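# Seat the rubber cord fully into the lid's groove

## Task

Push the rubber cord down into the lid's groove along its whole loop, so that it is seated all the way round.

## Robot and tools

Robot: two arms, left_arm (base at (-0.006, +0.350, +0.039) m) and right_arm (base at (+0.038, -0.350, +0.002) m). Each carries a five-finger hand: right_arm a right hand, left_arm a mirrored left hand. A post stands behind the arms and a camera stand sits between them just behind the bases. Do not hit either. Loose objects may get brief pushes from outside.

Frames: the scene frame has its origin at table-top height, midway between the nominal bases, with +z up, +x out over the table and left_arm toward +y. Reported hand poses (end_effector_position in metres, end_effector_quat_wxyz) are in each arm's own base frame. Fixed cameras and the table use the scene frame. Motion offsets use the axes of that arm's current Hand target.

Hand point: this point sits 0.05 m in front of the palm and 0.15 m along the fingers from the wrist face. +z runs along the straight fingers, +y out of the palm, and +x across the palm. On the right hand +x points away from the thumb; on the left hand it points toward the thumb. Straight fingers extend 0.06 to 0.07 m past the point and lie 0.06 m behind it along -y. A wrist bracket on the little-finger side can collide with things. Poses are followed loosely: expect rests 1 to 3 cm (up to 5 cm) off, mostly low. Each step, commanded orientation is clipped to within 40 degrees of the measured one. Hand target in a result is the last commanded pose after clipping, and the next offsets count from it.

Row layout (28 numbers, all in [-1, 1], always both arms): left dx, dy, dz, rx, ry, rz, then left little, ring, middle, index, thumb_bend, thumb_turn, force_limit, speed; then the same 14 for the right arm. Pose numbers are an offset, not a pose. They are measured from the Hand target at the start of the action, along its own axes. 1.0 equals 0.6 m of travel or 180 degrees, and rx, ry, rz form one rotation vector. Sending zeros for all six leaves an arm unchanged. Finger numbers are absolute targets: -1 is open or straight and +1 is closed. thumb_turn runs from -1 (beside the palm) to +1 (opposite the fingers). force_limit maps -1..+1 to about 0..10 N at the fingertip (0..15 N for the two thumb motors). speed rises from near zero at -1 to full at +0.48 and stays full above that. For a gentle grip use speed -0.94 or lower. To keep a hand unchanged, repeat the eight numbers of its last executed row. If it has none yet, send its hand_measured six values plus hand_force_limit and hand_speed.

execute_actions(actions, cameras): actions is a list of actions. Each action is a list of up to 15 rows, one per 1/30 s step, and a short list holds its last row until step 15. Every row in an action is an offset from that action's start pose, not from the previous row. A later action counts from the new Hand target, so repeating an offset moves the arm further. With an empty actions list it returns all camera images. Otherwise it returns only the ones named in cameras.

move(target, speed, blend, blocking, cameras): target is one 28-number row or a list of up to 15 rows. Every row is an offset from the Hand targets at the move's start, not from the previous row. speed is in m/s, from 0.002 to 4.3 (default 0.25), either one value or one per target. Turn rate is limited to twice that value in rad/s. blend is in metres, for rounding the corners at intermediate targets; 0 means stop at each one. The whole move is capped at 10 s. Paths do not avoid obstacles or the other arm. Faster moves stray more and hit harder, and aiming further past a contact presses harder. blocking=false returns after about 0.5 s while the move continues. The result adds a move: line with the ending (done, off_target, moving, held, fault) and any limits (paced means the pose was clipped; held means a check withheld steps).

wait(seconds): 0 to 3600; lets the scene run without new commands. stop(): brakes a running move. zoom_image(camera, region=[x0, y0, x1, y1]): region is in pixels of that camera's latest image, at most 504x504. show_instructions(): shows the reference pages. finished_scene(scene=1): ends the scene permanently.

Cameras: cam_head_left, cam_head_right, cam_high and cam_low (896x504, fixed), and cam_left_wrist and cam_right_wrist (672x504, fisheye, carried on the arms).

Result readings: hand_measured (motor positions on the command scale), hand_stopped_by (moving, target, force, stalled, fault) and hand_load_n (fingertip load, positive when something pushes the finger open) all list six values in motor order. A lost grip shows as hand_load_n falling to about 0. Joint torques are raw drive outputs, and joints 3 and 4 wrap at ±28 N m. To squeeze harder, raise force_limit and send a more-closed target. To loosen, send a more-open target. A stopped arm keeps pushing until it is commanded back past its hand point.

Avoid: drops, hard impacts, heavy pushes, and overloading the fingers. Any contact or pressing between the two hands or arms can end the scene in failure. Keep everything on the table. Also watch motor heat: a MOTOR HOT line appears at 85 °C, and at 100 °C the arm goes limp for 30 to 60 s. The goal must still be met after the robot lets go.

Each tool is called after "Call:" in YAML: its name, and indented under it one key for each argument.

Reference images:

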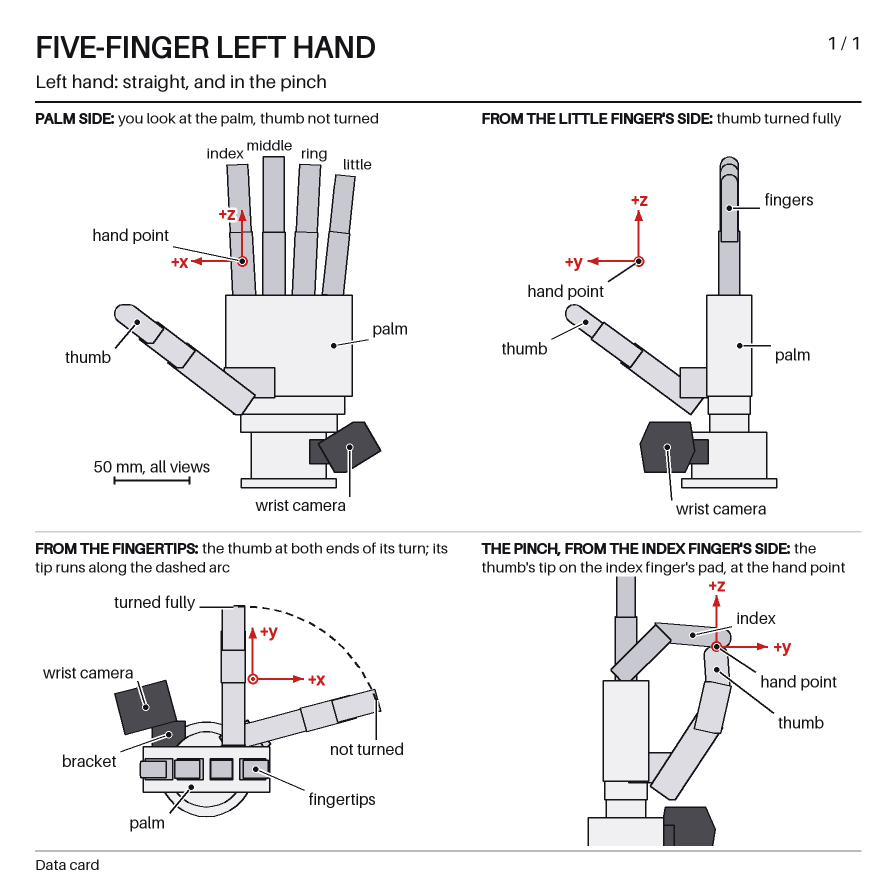

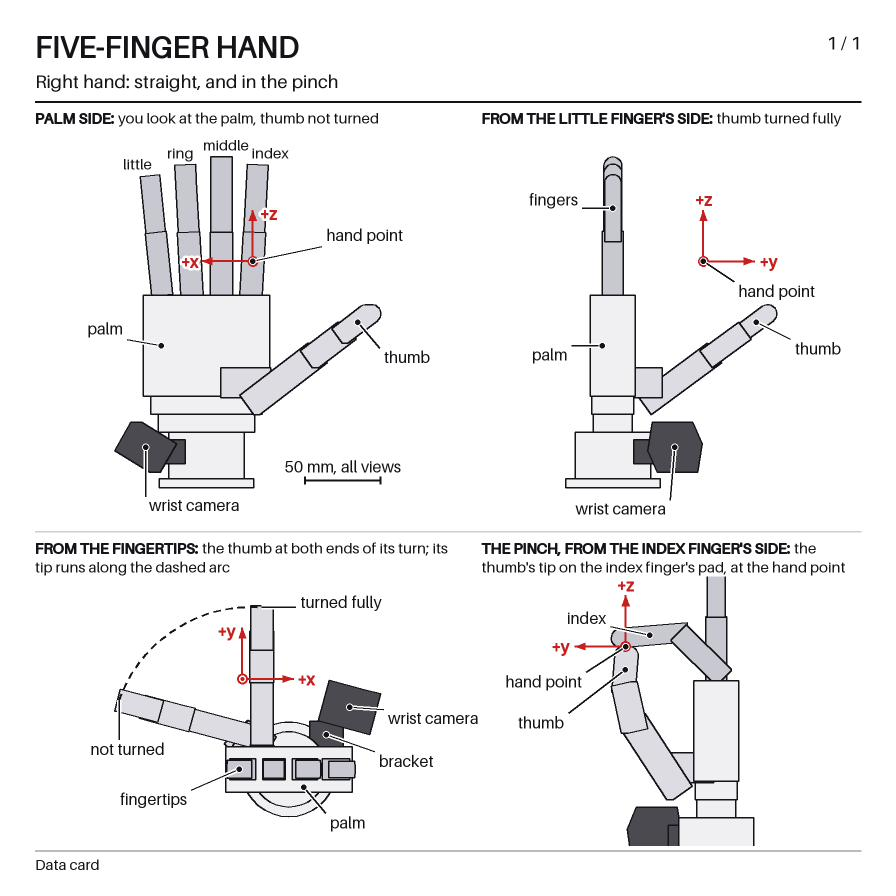

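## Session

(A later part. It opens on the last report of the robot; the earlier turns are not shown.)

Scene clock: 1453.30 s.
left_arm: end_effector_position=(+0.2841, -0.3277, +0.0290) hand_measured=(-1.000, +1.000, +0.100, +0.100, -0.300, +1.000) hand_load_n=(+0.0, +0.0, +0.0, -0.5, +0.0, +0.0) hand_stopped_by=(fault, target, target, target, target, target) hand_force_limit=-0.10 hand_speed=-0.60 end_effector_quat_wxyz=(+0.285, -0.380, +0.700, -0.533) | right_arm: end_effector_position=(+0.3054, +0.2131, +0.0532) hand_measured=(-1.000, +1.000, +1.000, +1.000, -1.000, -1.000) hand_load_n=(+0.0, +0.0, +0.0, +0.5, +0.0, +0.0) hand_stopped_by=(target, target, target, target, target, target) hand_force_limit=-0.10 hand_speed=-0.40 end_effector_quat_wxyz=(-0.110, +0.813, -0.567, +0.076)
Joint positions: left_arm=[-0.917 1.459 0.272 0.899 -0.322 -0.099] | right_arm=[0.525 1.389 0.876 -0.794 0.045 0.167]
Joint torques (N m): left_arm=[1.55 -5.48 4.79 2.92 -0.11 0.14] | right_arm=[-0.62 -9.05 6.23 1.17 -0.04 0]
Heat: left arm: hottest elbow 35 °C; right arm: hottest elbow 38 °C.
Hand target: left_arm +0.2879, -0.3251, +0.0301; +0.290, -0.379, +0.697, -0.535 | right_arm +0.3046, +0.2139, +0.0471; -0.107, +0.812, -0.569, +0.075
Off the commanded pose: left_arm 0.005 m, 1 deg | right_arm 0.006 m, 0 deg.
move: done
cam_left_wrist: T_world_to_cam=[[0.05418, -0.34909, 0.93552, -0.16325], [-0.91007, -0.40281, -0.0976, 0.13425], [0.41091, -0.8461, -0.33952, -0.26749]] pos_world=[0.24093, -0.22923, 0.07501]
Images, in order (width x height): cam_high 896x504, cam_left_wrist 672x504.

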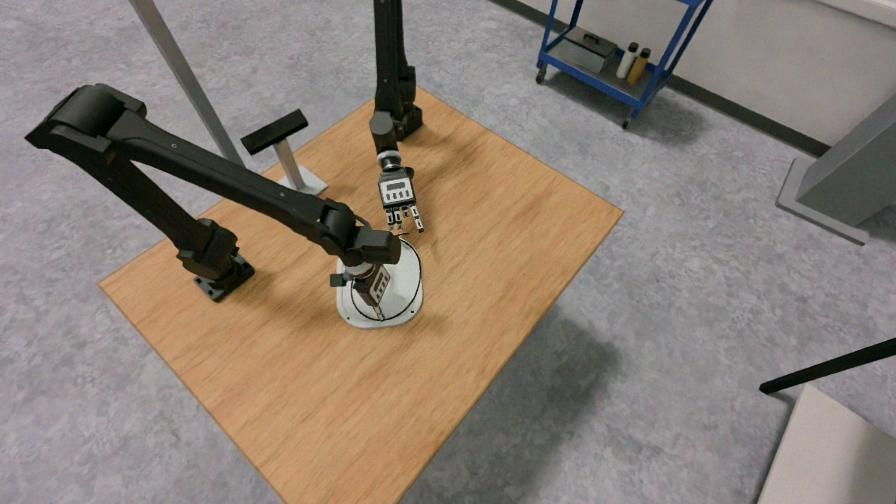

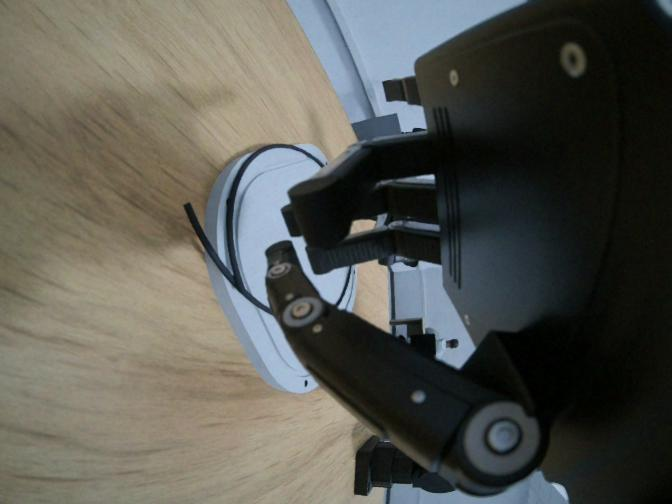

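Call:
move:
  target: [-0.006,0.0710,0.0257,0,0,0,-1,1,0.1,0.1,-0.3,1,-0.1,-0.6, 0,0,0,0,0,0,-1,1,1,1,-1,-1,-0.1,-0.4]
  speed: 0.08
  cameras: ["cam_left_wrist","cam_low"]

Call:
zoom_image:
  camera: "cam_low"
  region: [230, 180, 430, 320]

Call:
zoom_image:
  camera: "cam_left_wrist"
  region: [180, 100, 400, 300]

Scene clock: 1470.40 s.
left_arm: end_effector_position=(+0.2893, -0.3275, -0.0134) hand_measured=(-1.000, +1.000, +0.100, +0.100, -0.300, +1.000) hand_load_n=(+0.0, +0.0, -0.5, +0.0, +0.0, +0.0) hand_stopped_by=(fault, target, target, target, target, target) hand_force_limit=-0.10 hand_speed=-0.60 end_effector_quat_wxyz=(+0.285, -0.379, +0.698, -0.536) | right_arm: end_effector_position=(+0.3054, +0.2131, +0.0532) hand_measured=(-1.000, +1.000, +1.000, +1.000, -1.000, -1.000) hand_load_n=(+0.0, +0.0, +0.0, +0.5, +0.0, +0.0) hand_stopped_by=(target, target, target, target, target, target) hand_force_limit=-0.10 hand_speed=-0.40 end_effector_quat_wxyz=(-0.110, +0.813, -0.567, +0.076)
Joint positions: left_arm=[-0.9 1.719 0.272 1.167 -0.304 -0.095] | right_arm=[0.525 1.389 0.876 -0.794 0.045 0.167]
Joint torques (N m): left_arm=[1.08 -6.07 2.92 2.66 -0.11 0.11] | right_arm=[-0.62 -9.05 6.2 1.16 -0.04 0]
Heat: left arm: hottest elbow 34 °C; right arm: hottest elbow 38 °C.
Hand target: left_arm +0.2930, -0.3242, -0.0152; +0.290, -0.379, +0.697, -0.535 | right_arm +0.3046, +0.2139, +0.0471; -0.107, +0.812, -0.569, +0.075
Off the commanded pose: left_arm 0.005 m, 1 deg | right_arm 0.006 m, 0 deg.
move: done
cam_left_wrist: T_world_to_cam=[[0.05083, -0.343, 0.93796, -0.12067], [-0.91, -0.40286, -0.09801, 0.13489], [0.41148, -0.84856, -0.33261, -0.28469]] pos_world=[0.24603, -0.22862, 0.03172]
Images, in order (width x height): cam_low 896x504, cam_left_wrist 672x504.

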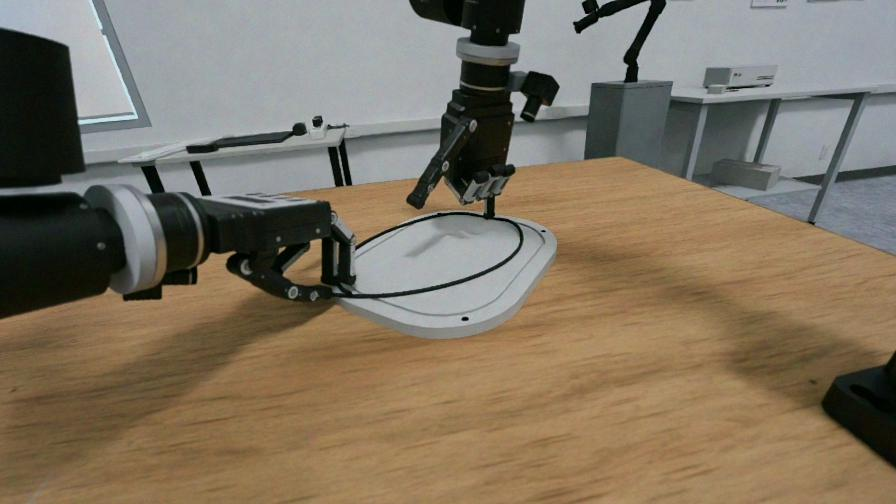

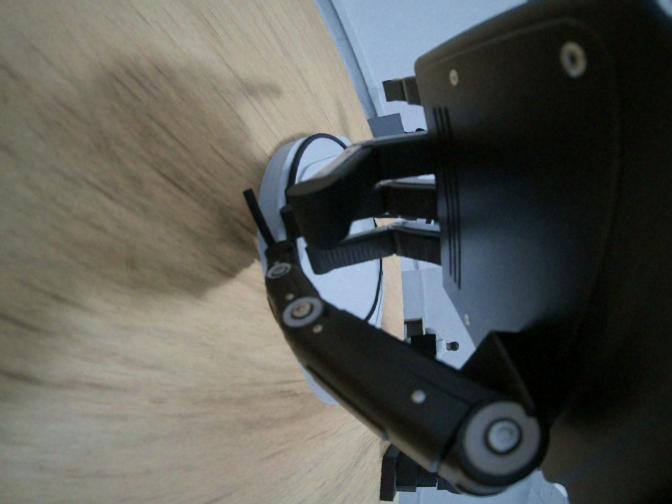

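Scaled by 2.520 from the camera's image (finer frame: 1280x720).

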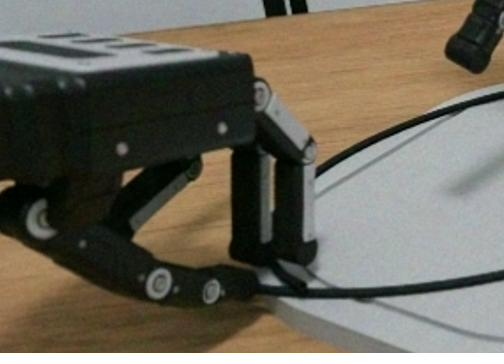

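Scaled by 2.291 from the camera's image (finer frame: 960x720).

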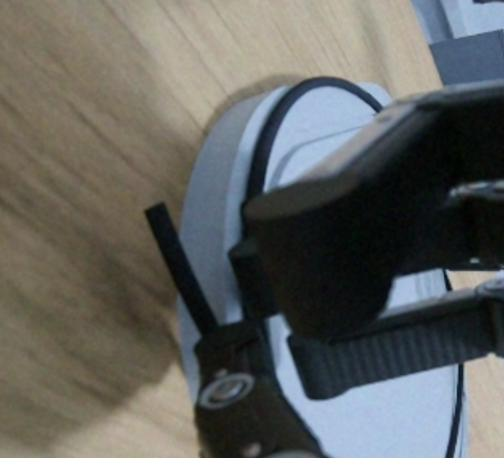

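Call:
move:
  target: [0,0,0,0,0,0,-1,1,0.55,0.55,-0.3,1,-0.1,-0.9, 0,0,0,0,0,0,-1,1,1,1,-1,-1,-0.1,-0.4]
  cameras: ["cam_left_wrist","cam_low"]

Call:
zoom_image:
  camera: "cam_low"
  region: [230, 180, 430, 320]

Call:
zoom_image:
  camera: "cam_left_wrist"
  region: [180, 100, 400, 300]

Scene clock: 1483.37 s.
left_arm: end_effector_position=(+0.2894, -0.3269, -0.0143) hand_measured=(-1.000, +1.000, +0.302, +0.368, -0.300, +1.000) hand_load_n=(+0.0, +0.0, +6.5, +5.0, +2.0, +0.0) hand_stopped_by=(fault, target, force, force, target, target) hand_force_limit=-0.10 hand_speed=-0.90 end_effector_quat_wxyz=(+0.285, -0.379, +0.699, -0.535) | right_arm: end_effector_position=(+0.3054, +0.2131, +0.0532) hand_measured=(-1.000, +1.000, +1.000, +1.000, -1.000, -1.000) hand_load_n=(+0.0, +0.0, +0.0, +0.5, +0.0, +0.0) hand_stopped_by=(target, target, target, target, target, target) hand_force_limit=-0.10 hand_speed=-0.40 end_effector_quat_wxyz=(-0.110, +0.813, -0.567, +0.076)
Joint positions: left_arm=[-0.899 1.721 0.272 1.167 -0.304 -0.093] | right_arm=[0.525 1.389 0.876 -0.794 0.045 0.167]
Joint torques (N m): left_arm=[1.73 -6.53 3.03 2.92 -0.13 0.09] | right_arm=[-0.56 -9.05 6.23 1.16 -0.04 0]
Heat: left arm: hottest elbow 33 °C; right arm: hottest elbow 38 °C.
Hand target: left_arm +0.2931, -0.3241, -0.0151; +0.290, -0.379, +0.697, -0.535 | right_arm +0.3046, +0.2139, +0.0471; -0.107, +0.812, -0.569, +0.075
Off the commanded pose: left_arm 0.005 m, 1 deg | right_arm 0.006 m, 0 deg.
move: done
cam_left_wrist: T_world_to_cam=[[0.05132, -0.34559, 0.93698, -0.12075], [-0.90992, -0.40286, -0.09875, 0.1351], [0.4116, -0.84751, -0.33513, -0.28427]] pos_world=[0.24613, -0.22823, 0.03121]
Images, in order (width x height): cam_low 896x504, cam_left_wrist 672x504.

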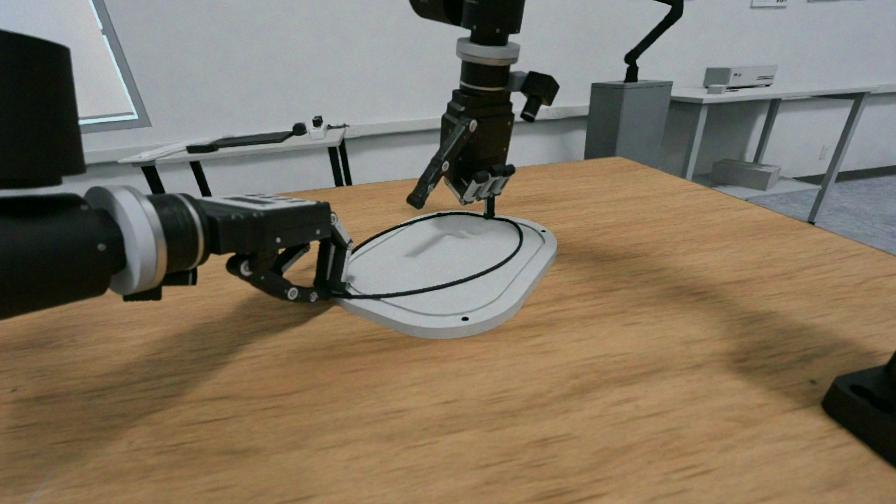

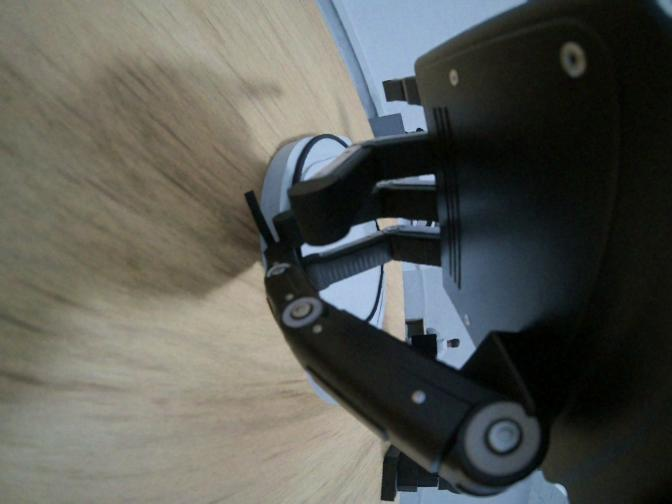

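Scaled by 2.520 from the camera's image (finer frame: 1280x720).

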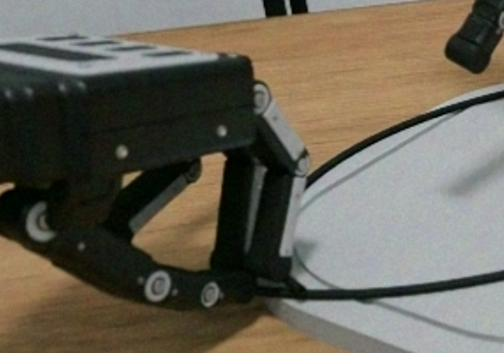

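Scaled by 2.291 from the camera's image (finer frame: 960x720).

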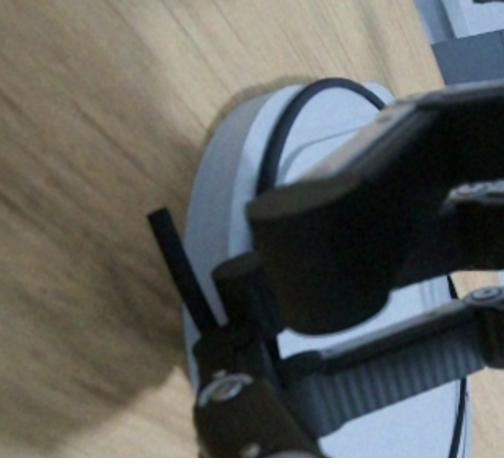

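Call:
move:
  target: [0,-0.0966,-0.0259,0,0,0,-1,1,0.55,0.55,-0.3,1,-0.1,-0.9, 0,0,0,0,0,0,-1,1,1,1,-1,-1,-0.1,-0.4]
  speed: 0.1
  cameras: ["cam_left_wrist","cam_low","cam_high"]

Call:
zoom_image:
  camera: "cam_low"
  region: [200, 140, 560, 350]

Call:
zoom_image:
  camera: "cam_high"
  region: [330, 190, 470, 335]

Scene clock: 1492.60 s.
left_arm: end_effector_position=(+0.2861, -0.3226, +0.0375) hand_measured=(-1.000, +1.000, +0.302, +0.368, -0.300, +1.000) hand_load_n=(+0.0, +0.0, +6.5, +5.0, +2.0, +0.0) hand_stopped_by=(fault, target, force, force, target, target) hand_force_limit=-0.10 hand_speed=-0.90 end_effector_quat_wxyz=(+0.285, -0.380, +0.702, -0.530) | right_arm: end_effector_position=(+0.3054, +0.2131, +0.0532) hand_measured=(-1.000, +1.000, +1.000, +1.000, -1.000, -1.000) hand_load_n=(+0.0, +0.0, +0.5, +0.0, +0.0, +0.0) hand_stopped_by=(target, target, target, target, target, target) hand_force_limit=-0.10 hand_speed=-0.40 end_effector_quat_wxyz=(-0.110, +0.813, -0.567, +0.076)
Joint positions: left_arm=[-0.899 1.4 0.272 0.836 -0.304 -0.092] | right_arm=[0.525 1.389 0.876 -0.794 0.045 0.167]
Joint torques (N m): left_arm=[1.44 -7 6.35 1.59 -0.12 0.03] | right_arm=[-0.62 -9.11 6.23 1.16 -0.04 0]
Heat: left arm: hottest elbow 33 °C; right arm: hottest elbow 38 °C.
Hand target: left_arm +0.2932, -0.3241, +0.0448; +0.290, -0.379, +0.697, -0.535 | right_arm +0.3046, +0.2139, +0.0471; -0.107, +0.812, -0.569, +0.075
Off the commanded pose: left_arm 0.010 m, 1 deg | right_arm 0.006 m, 0 deg.
move: done
cam_left_wrist: T_world_to_cam=[[0.05711, -0.35449, 0.93332, -0.172], [-0.91063, -0.4017, -0.09685, 0.13945], [0.40925, -0.84438, -0.34575, -0.25982]] pos_world=[0.24314, -0.22434, 0.0842]
Images, in order (width x height): cam_high 896x504, cam_low 896x504, cam_left_wrist 672x504.

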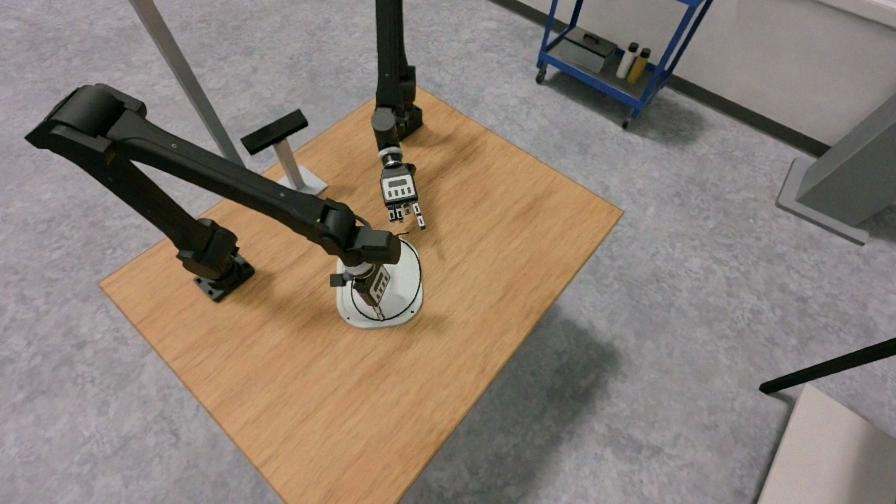

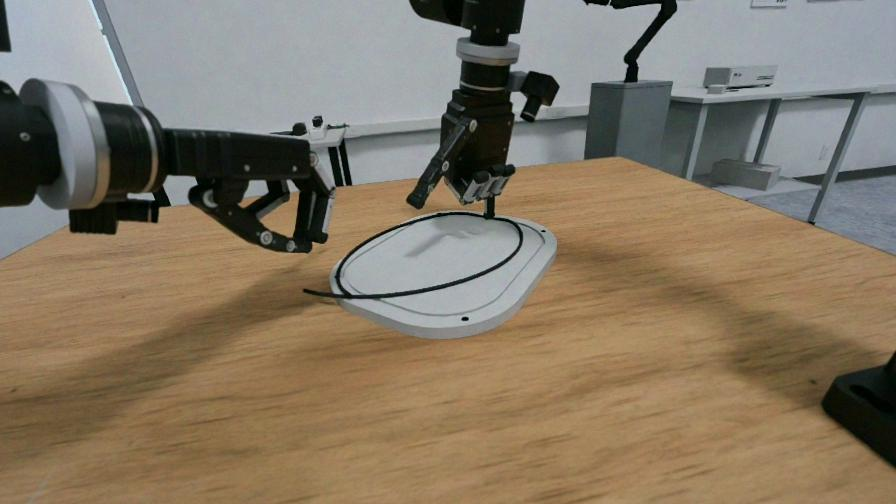

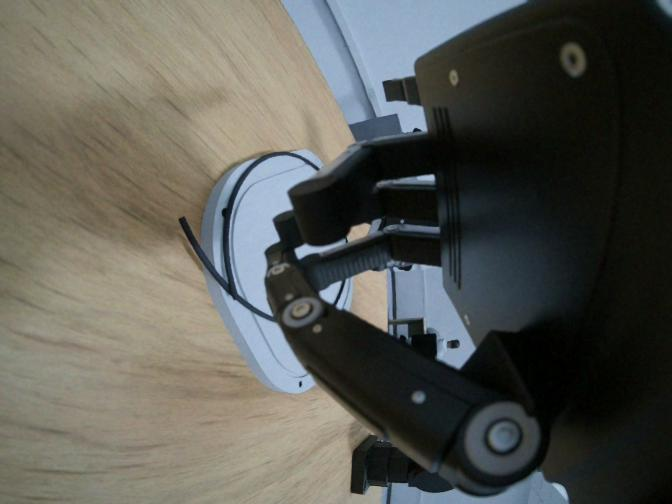

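Scaled by 1.400 from the camera's image (finer frame: 1280x720).

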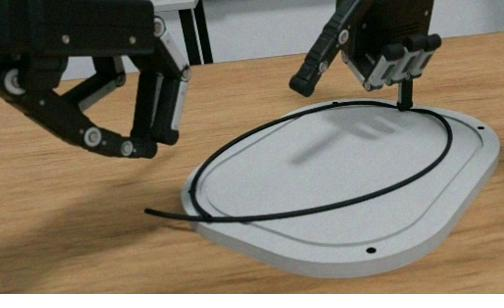

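Scaled by 3.476 from the camera's image (finer frame: 1280x720).

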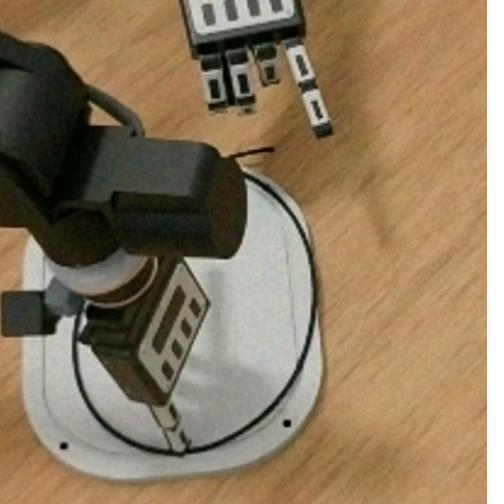

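Call:
move:
  target: [0,0.1092,0.0292,0,0,0,-1,1,0.1,0.1,-0.3,1,-0.1,-0.4, 0,0,0,0,0,0,-1,1,1,1,-1,-1,-0.1,-0.4]
  speed: 0.07

Call:
move:
  target: [0,0,0,0,0,0,-1,1,0.55,0.55,-0.3,1,-0.1,-0.9, 0,0,0,0,0,0,-1,1,1,1,-1,-1,-0.1,-0.4]

Call:
move:
  target: [0,-0.0966,-0.0259,0,0,0,-1,1,0.55,0.55,-0.3,1,-0.1,-0.9, 0,0,0,0,0,0,-1,1,1,1,-1,-1,-0.1,-0.4]
  speed: 0.1
  cameras: ["cam_left_wrist","cam_low","cam_high"]

Call:
zoom_image:
  camera: "cam_low"
  region: [200, 140, 560, 350]

Call:
zoom_image:
  camera: "cam_high"
  region: [330, 190, 470, 335]

Scene clock: 1516.67 s.
left_arm: end_effector_position=(+0.2906, -0.3284, -0.0154) hand_measured=(-1.000, +1.000, +0.100, +0.100, -0.300, +1.000) hand_load_n=(+0.0, +0.0, -2.0, +0.0, +0.5, +0.0) hand_stopped_by=(fault, target, target, target, target, target) hand_force_limit=-0.10 hand_speed=-0.40 end_effector_quat_wxyz=(+0.287, -0.378, +0.693, -0.542) | right_arm: end_effector_position=(+0.3054, +0.2131, +0.0532) hand_measured=(-1.000, +1.000, +1.000, +1.000, -1.000, -1.000) hand_load_n=(+0.0, +0.0, +0.0, +0.0, +0.0, +0.0) hand_stopped_by=(target, target, target, target, target, target) hand_force_limit=-0.10 hand_speed=-0.40 end_effector_quat_wxyz=(-0.110, +0.813, -0.567, +0.076)
Joint positions: left_arm=[-0.899 1.755 0.272 1.221 -0.304 -0.092] | right_arm=[0.525 1.389 0.876 -0.794 0.045 0.167]
Joint torques (N m): left_arm=[1.49 -5.95 2.82 2.41 -0.13 0.07] | right_arm=[-0.5 -9.05 6.23 1.17 -0.04 0]
Heat: left arm: hottest elbow 33 °C; right arm: hottest elbow 38 °C.
Hand target: left_arm +0.2931, -0.3241, -0.0229; +0.290, -0.379, +0.697, -0.535 | right_arm +0.3046, +0.2139, +0.0471; -0.107, +0.812, -0.569, +0.075
Off the commanded pose: left_arm 0.009 m, 1 deg | right_arm 0.006 m, 0 deg.
move: done

Scene clock: 1517.90 s.
left_arm: end_effector_position=(+0.2901, -0.3270, -0.0191) hand_measured=(-1.000, +1.000, +0.302, +0.368, -0.300, +1.000) hand_load_n=(+0.0, +0.0, +6.0, +4.5, +2.5, +0.5) hand_stopped_by=(fault, target, force, force, target, target) hand_force_limit=-0.10 hand_speed=-0.90 end_effector_quat_wxyz=(+0.287, -0.379, +0.696, -0.539) | right_arm: end_effector_position=(+0.3054, +0.2131, +0.0532) hand_measured=(-1.000, +1.000, +1.000, +1.000, -1.000, -1.000) hand_load_n=(+0.0, +0.0, +0.0, +0.0, +0.0, +0.0) hand_stopped_by=(target, target, target, target, target, target) hand_force_limit=-0.10 hand_speed=-0.40 end_effector_quat_wxyz=(-0.110, +0.813, -0.567, +0.076)
Joint positions: left_arm=[-0.898 1.764 0.272 1.222 -0.304 -0.092] | right_arm=[0.525 1.389 0.876 -0.794 0.045 0.167]
Joint torques (N m): left_arm=[0.56 -5.95 2.67 2.37 -0.12 0.08] | right_arm=[-0.56 -9.05 6.23 1.16 -0.04 0]
Heat: left arm: hottest elbow 33 °C; right arm: hottest elbow 38 °C.
Hand target: left_arm +0.2931, -0.3242, -0.0229; +0.290, -0.379, +0.697, -0.535 | right_arm +0.3046, +0.2139, +0.0471; -0.107, +0.812, -0.569, +0.075
Off the commanded pose: left_arm 0.006 m, 1 deg | right_arm 0.006 m, 0 deg.
move: done

Scene clock: 1519.13 s.
left_arm: end_effector_position=(+0.2877, -0.3240, +0.0318) hand_measured=(-1.000, +1.000, +0.302, +0.368, -0.300, +1.000) hand_load_n=(+0.0, +0.0, +6.5, +4.5, +2.5, +0.0) hand_stopped_by=(fault, target, force, force, target, target) hand_force_limit=-0.10 hand_speed=-0.90 end_effector_quat_wxyz=(+0.285, -0.380, +0.701, -0.532) | right_arm: end_effector_position=(+0.3054, +0.2131, +0.0532) hand_measured=(-1.000, +1.000, +1.000, +1.000, -1.000, -1.000) hand_load_n=(+0.0, +0.5, +0.0, +0.0, +0.0, +0.0) hand_stopped_by=(target, target, target, target, target, target) hand_force_limit=-0.10 hand_speed=-0.40 end_effector_quat_wxyz=(-0.110, +0.813, -0.567, +0.076)
Joint positions: left_arm=[-0.898 1.442 0.272 0.882 -0.304 -0.092] | right_arm=[0.525 1.389 0.876 -0.794 0.045 0.167]
Joint torques (N m): left_arm=[1.44 -7.41 5.71 2.06 -0.14 0.08] | right_arm=[-0.56 -9.05 6.23 1.16 -0.04 0]
Heat: left arm: hottest elbow 33 °C; right arm: hottest elbow 38 °C.
Hand target: left_arm +0.2931, -0.3242, +0.0372; +0.290, -0.379, +0.697, -0.535 | right_arm +0.3046, +0.2139, +0.0471; -0.107, +0.812, -0.569, +0.075
Off the commanded pose: left_arm 0.008 m, 1 deg | right_arm 0.006 m, 0 deg.
move: done
cam_left_wrist: T_world_to_cam=[[0.05461, -0.35079, 0.93486, -0.1653], [-0.91004, -0.40278, -0.09797, 0.13933], [0.41091, -0.84541, -0.34123, -0.26457]] pos_world=[0.24454, -0.22554, 0.07791]
Images, in order (width x height): cam_high 896x504, cam_low 896x504, cam_left_wrist 672x504.

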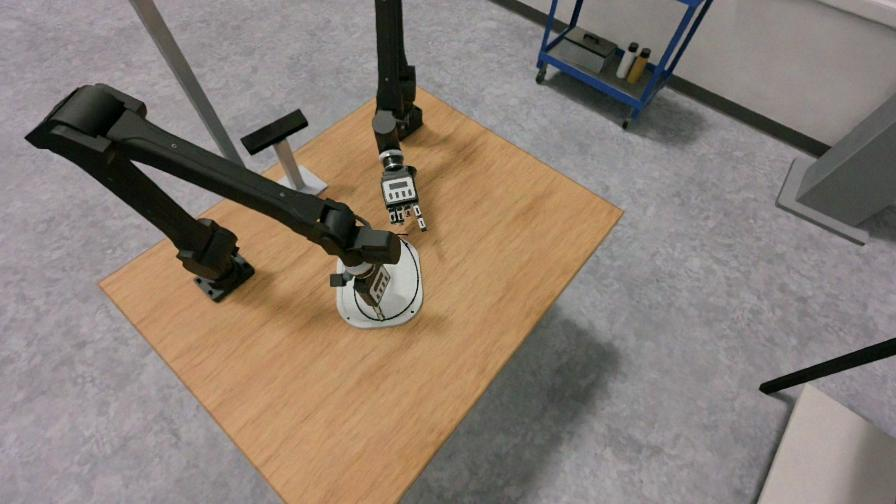

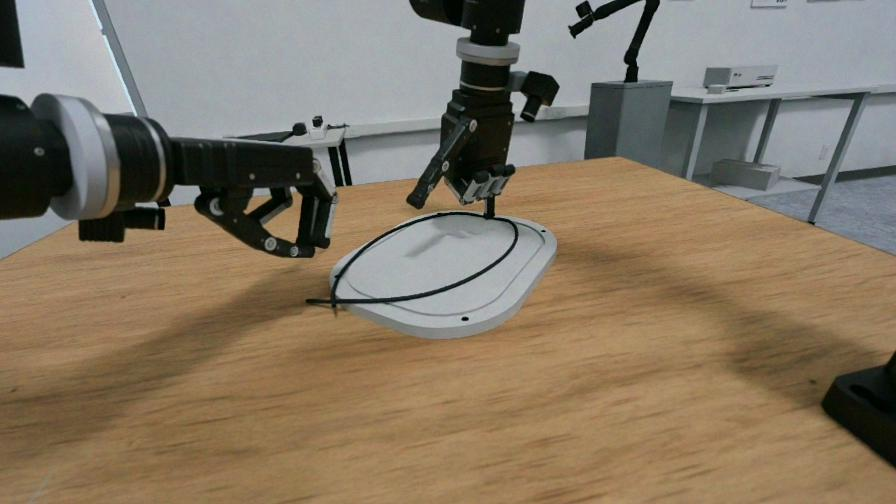

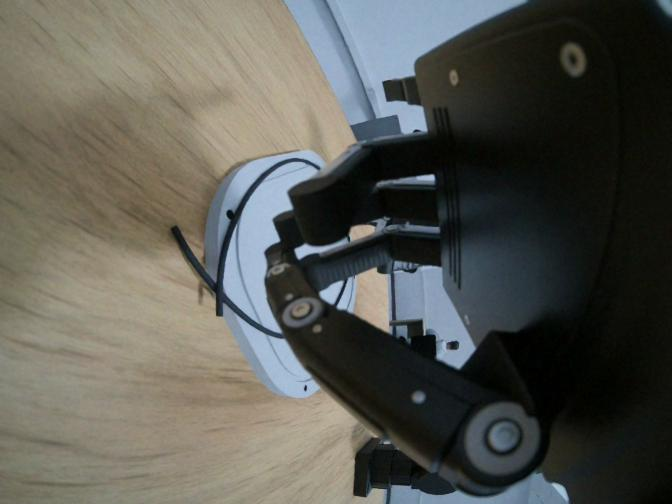

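Scaled by 1.400 from the camera's image (finer frame: 1280x720).

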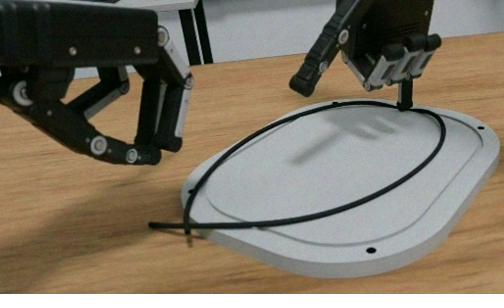

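Scaled by 3.476 from the camera's image (finer frame: 1280x720).

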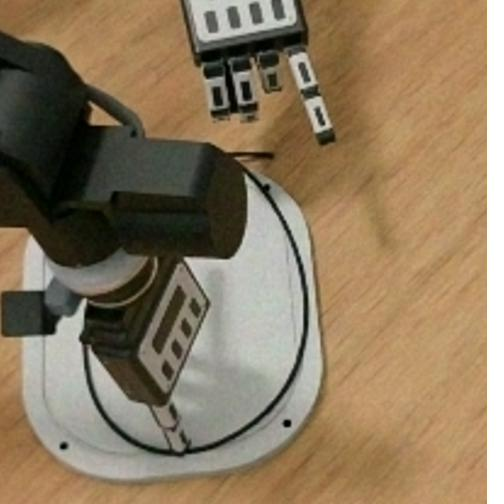

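Call:
execute_actions:
  actions: []

Call:
zoom_image:
  camera: "cam_left_wrist"
  region: [100, 180, 400, 405]

Call:
zoom_image:
  camera: "cam_low"
  region: [200, 140, 560, 350]

Call:
zoom_image:
  camera: "cam_high"
  region: [330, 215, 450, 335]

Scene clock: 1551.77 s.
left_arm: end_effector_position=(+0.2877, -0.3240, +0.0318) hand_measured=(-1.000, +1.000, +0.302, +0.368, -0.300, +1.000) hand_load_n=(+0.0, +0.0, +6.5, +4.5, +2.5, +0.0) hand_stopped_by=(fault, target, force, force, target, target) hand_force_limit=-0.10 hand_speed=-0.90 end_effector_quat_wxyz=(+0.285, -0.380, +0.701, -0.532) | right_arm: end_effector_position=(+0.3054, +0.2131, +0.0532) hand_measured=(-1.000, +1.000, +1.000, +1.000, -1.000, -1.000) hand_load_n=(+0.0, +0.0, +0.0, +0.0, +0.0, +0.0) hand_stopped_by=(target, target, target, target, target, target) hand_force_limit=-0.10 hand_speed=-0.40 end_effector_quat_wxyz=(-0.110, +0.813, -0.567, +0.076)
Joint positions: left_arm=[-0.898 1.442 0.272 0.882 -0.304 -0.092] | right_arm=[0.525 1.389 0.876 -0.794 0.045 0.167]
Joint velocities: within noise
Joint torques (N m): left_arm=[1.67 -6.3 5.74 1.65 -0.11 0.09] | right_arm=[-0.62 -9.05 6.23 1.16 -0.04 0]
Motor temperatures (°C): left_arm=[26 29 33 27 25 25] | right_arm=[27 26 38 26 25 26]
Heat: left arm: hottest elbow 33 °C; right arm: hottest elbow 38 °C.
Hand target: left_arm +0.2931, -0.3242, +0.0372; +0.290, -0.379, +0.697, -0.535 | right_arm +0.3046, +0.2139, +0.0471; -0.107, +0.812, -0.569, +0.075
Off the commanded pose: left_arm 0.008 m, 1 deg | right_arm 0.006 m, 0 deg.
camera_calibration:
cam_left_wrist: T_world_to_cam=[[0.05461, -0.35079, 0.93486, -0.1653], [-0.91004, -0.40278, -0.09797, 0.13933], [0.41091, -0.84541, -0.34123, -0.26457]] pos_world=[0.24454, -0.22554, 0.07791]
cam_right_wrist: T_world_to_cam=[[-0.81057, -0.53781, -0.23183, 0.37204], [-0.5815, 0.69206, 0.42769, 0.00974], [-0.06957, 0.48148, -0.87369, 0.07925]] pos_world=[0.31274, 0.15519, 0.15133]

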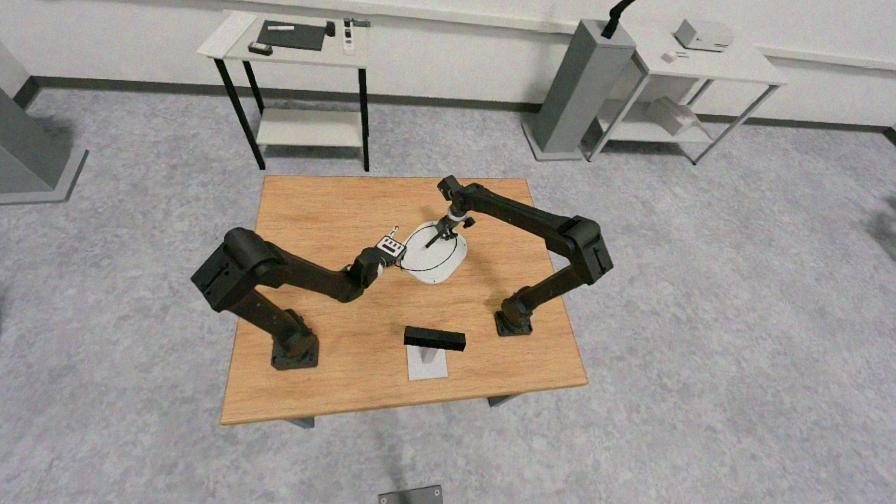

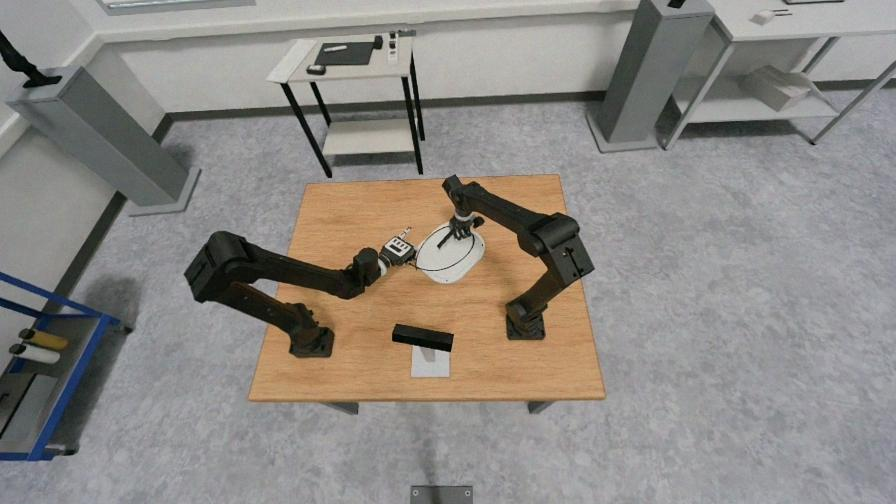

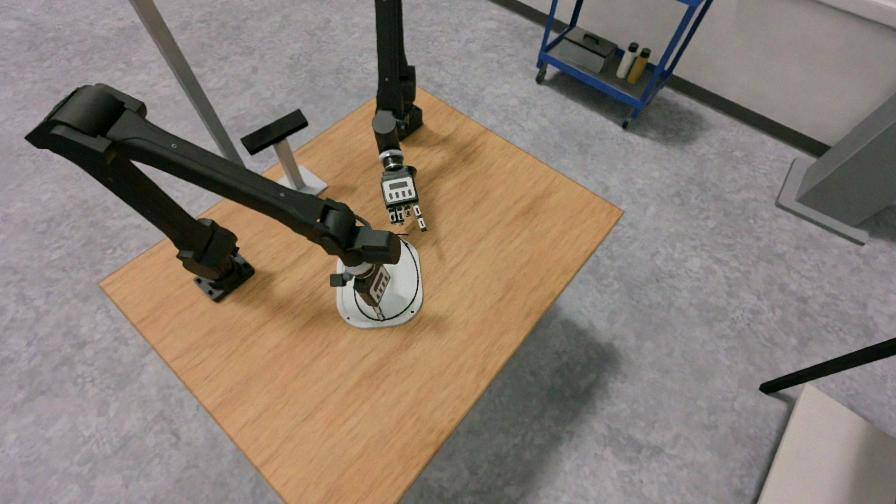

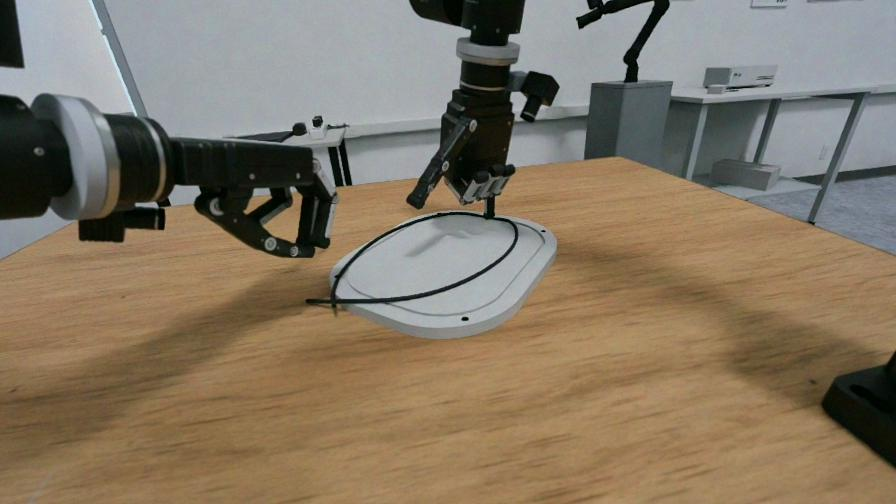

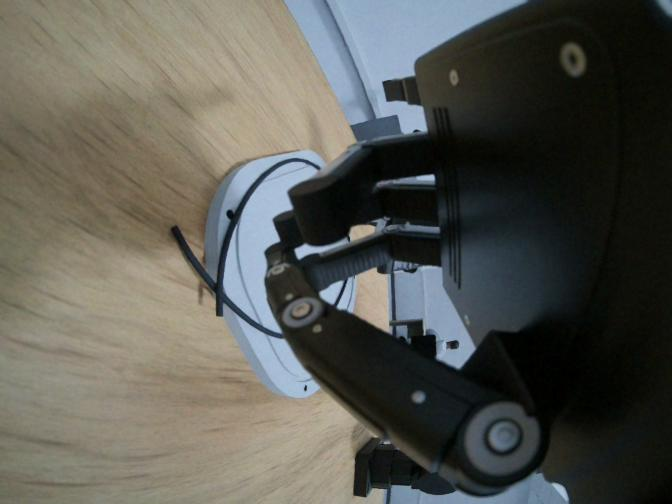

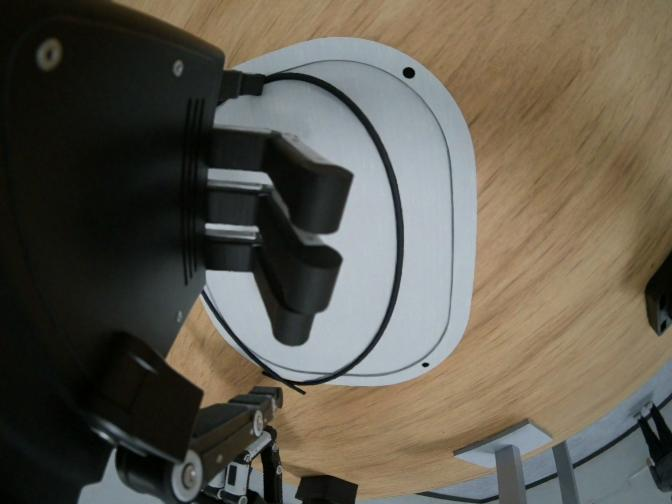

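Scaled by 1.680 from the camera's image (finer frame: 960x720).

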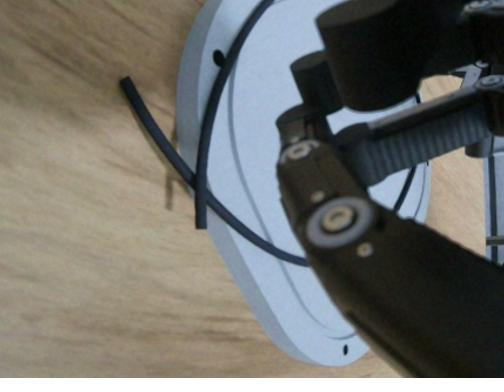

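Scaled by 1.400 from the camera's image (finer frame: 1280x720).

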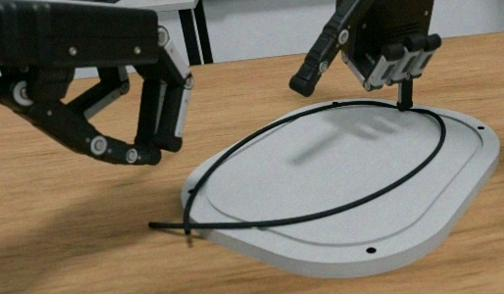

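Scaled by 4.200 from the camera's image (finer frame: 1280x720).

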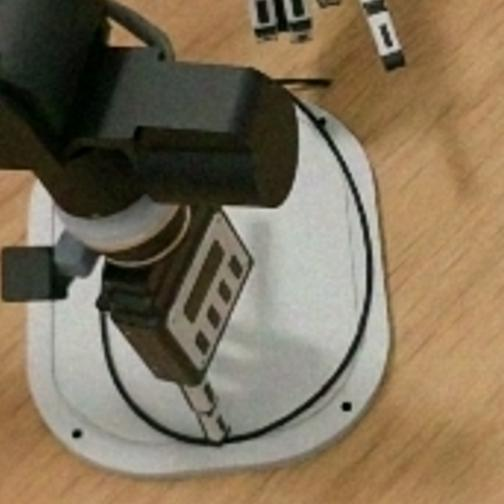

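Call:
zoom_image:
  camera: "cam_left_wrist"
  region: [160, 230, 260, 330]

Call:
zoom_image:
  camera: "cam_low"
  region: [290, 260, 390, 330]

Scaled by 5.040 from the camera's image (finer frame: 960x720).

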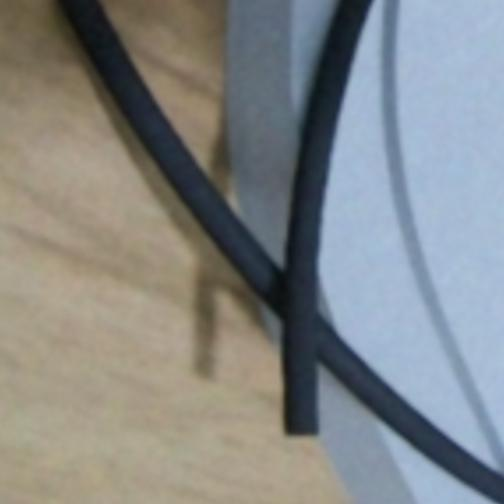

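Scaled by 5.040 from the camera's image (finer frame: 1280x720).

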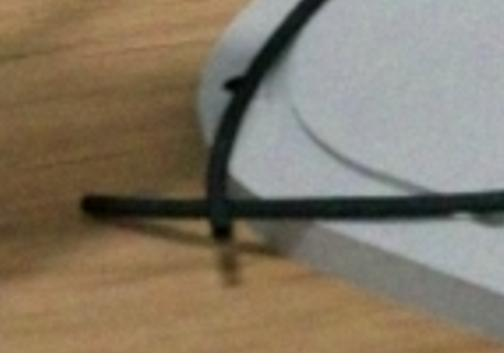

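Call:
zoom_image:
  camera: "cam_high"
  region: [335, 285, 415, 335]

Call:
zoom_image:
  camera: "cam_right_wrist"
  region: [150, 20, 500, 400]

Scaled by 6.300 from the camera's image (finer frame: 1280x720).

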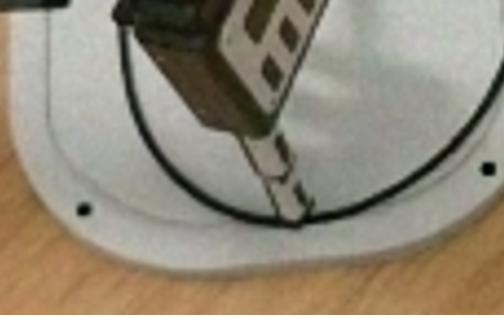

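Scaled by 1.326 from the camera's image (finer frame: 960x720).

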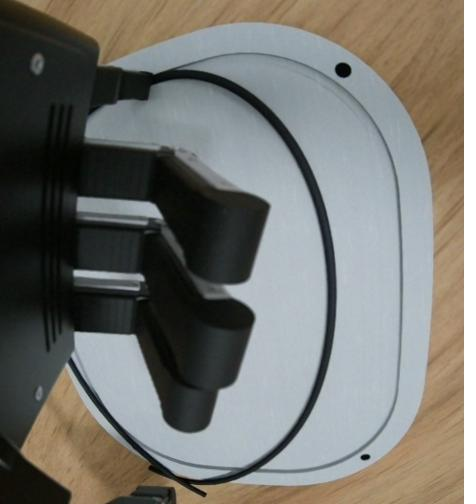

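Call:
move:
  target:
    - [0,0,0,0,0,0,-1,1,0.55,0.55,-0.3,1,-0.1,-0.9, 0,-0.0345,-0.1288,0,0,0,-1,1,1,1,-1,-1,-0.1,-0.4]
    - [0,0,0,0,0,0,-1,1,0.55,0.55,-0.3,1,-0.1,-0.9, 0.0086,0.0136,-0.0554,0,0,0,-1,1,1,1,-1,-1,-0.1,-0.4]
    - [0,0,0,0,0,0,-1,1,0.55,0.55,-0.3,1,-0.1,-0.9, 0.0086,0.0265,-0.0071,0,0,0,-1,1,1,1,-1,-1,-0.1,-0.4]
  speed: [0.1,0.1,0.04]

Call:
wait:
  seconds: 0.1
  cameras: ["cam_high"]

Call:
zoom_image:
  camera: "cam_high"
  region: [335, 285, 415, 335]

Scene clock: 1603.50 s.
left_arm: end_effector_position=(+0.2877, -0.3240, +0.0318) hand_measured=(-1.000, +1.000, +0.302, +0.368, -0.300, +1.000) hand_load_n=(+0.0, +0.0, +6.5, +4.5, +2.0, +0.0) hand_stopped_by=(fault, target, force, force, target, target) hand_force_limit=-0.10 hand_speed=-0.90 end_effector_quat_wxyz=(+0.285, -0.380, +0.701, -0.532) | right_arm: end_effector_position=(+0.2908, +0.2045, +0.0532) hand_measured=(-1.000, +1.000, +1.000, +1.000, -1.000, -1.000) hand_load_n=(+0.0, +0.0, +0.0, +0.0, +0.0, +0.0) hand_stopped_by=(target, target, target, target, target, target) hand_force_limit=-0.10 hand_speed=-0.40 end_effector_quat_wxyz=(-0.110, +0.813, -0.567, +0.077)
Joint positions: left_arm=[-0.898 1.442 0.272 0.882 -0.304 -0.092] | right_arm=[0.525 1.344 0.832 -0.795 0.046 0.167]
Joint torques (N m): left_arm=[1.44 -7.3 5.81 1.76 -0.16 0.06] | right_arm=[-1.03 -8.29 6.19 1.2 -0.11 -0.05]
Heat: left arm: hottest elbow 32 °C; right arm: hottest elbow 38 °C.
Hand target: left_arm +0.2931, -0.3242, +0.0372; +0.290, -0.379, +0.697, -0.535 | right_arm +0.2909, +0.2035, +0.0471; -0.107, +0.812, -0.569, +0.075
Off the commanded pose: left_arm 0.008 m, 1 deg | right_arm 0.006 m, 0 deg.
move: done

Scene clock: 1603.60 s.
left_arm: end_effector_position=(+0.2877, -0.3240, +0.0318) hand_measured=(-1.000, +1.000, +0.302, +0.368, -0.300, +1.000) hand_load_n=(+0.0, -0.5, +6.5, +4.5, +2.5, +0.0) hand_stopped_by=(fault, target, force, force, target, target) hand_force_limit=-0.10 hand_speed=-0.90 end_effector_quat_wxyz=(+0.285, -0.380, +0.701, -0.532) | right_arm: end_effector_position=(+0.2908, +0.2045, +0.0532) hand_measured=(-1.000, +1.000, +1.000, +1.000, -1.000, -1.000) hand_load_n=(+0.0, +0.0, +0.0, +0.0, -0.5, +0.0) hand_stopped_by=(target, target, target, target, target, target) hand_force_limit=-0.10 hand_speed=-0.40 end_effector_quat_wxyz=(-0.110, +0.813, -0.567, +0.077)
Joint positions: left_arm=[-0.898 1.442 0.272 0.882 -0.304 -0.092] | right_arm=[0.525 1.344 0.832 -0.795 0.046 0.167]
Joint torques (N m): left_arm=[1.08 -6.42 5.86 1.85 -0.13 0.08] | right_arm=[-0.97 -8.29 6.22 1.18 -0.11 -0.05]
Heat: left arm: hottest elbow 32 °C; right arm: hottest elbow 38 °C.
Hand target: left_arm +0.2931, -0.3242, +0.0372; +0.290, -0.379, +0.697, -0.535 | right_arm +0.2909, +0.2034, +0.0471; -0.107, +0.812, -0.569, +0.075
Off the commanded pose: left_arm 0.008 m, 1 deg | right_arm 0.006 m, 0 deg.
wait: 0.10 s; no rest

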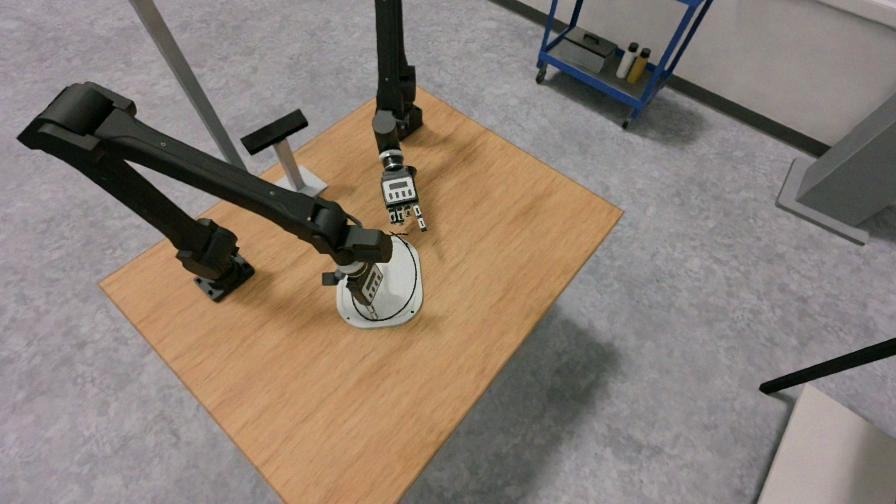

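Scaled by 6.300 from the camera's image (finer frame: 1280x720).

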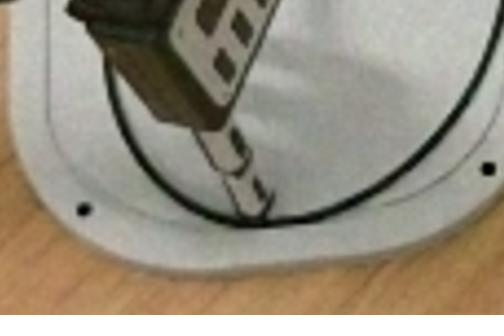

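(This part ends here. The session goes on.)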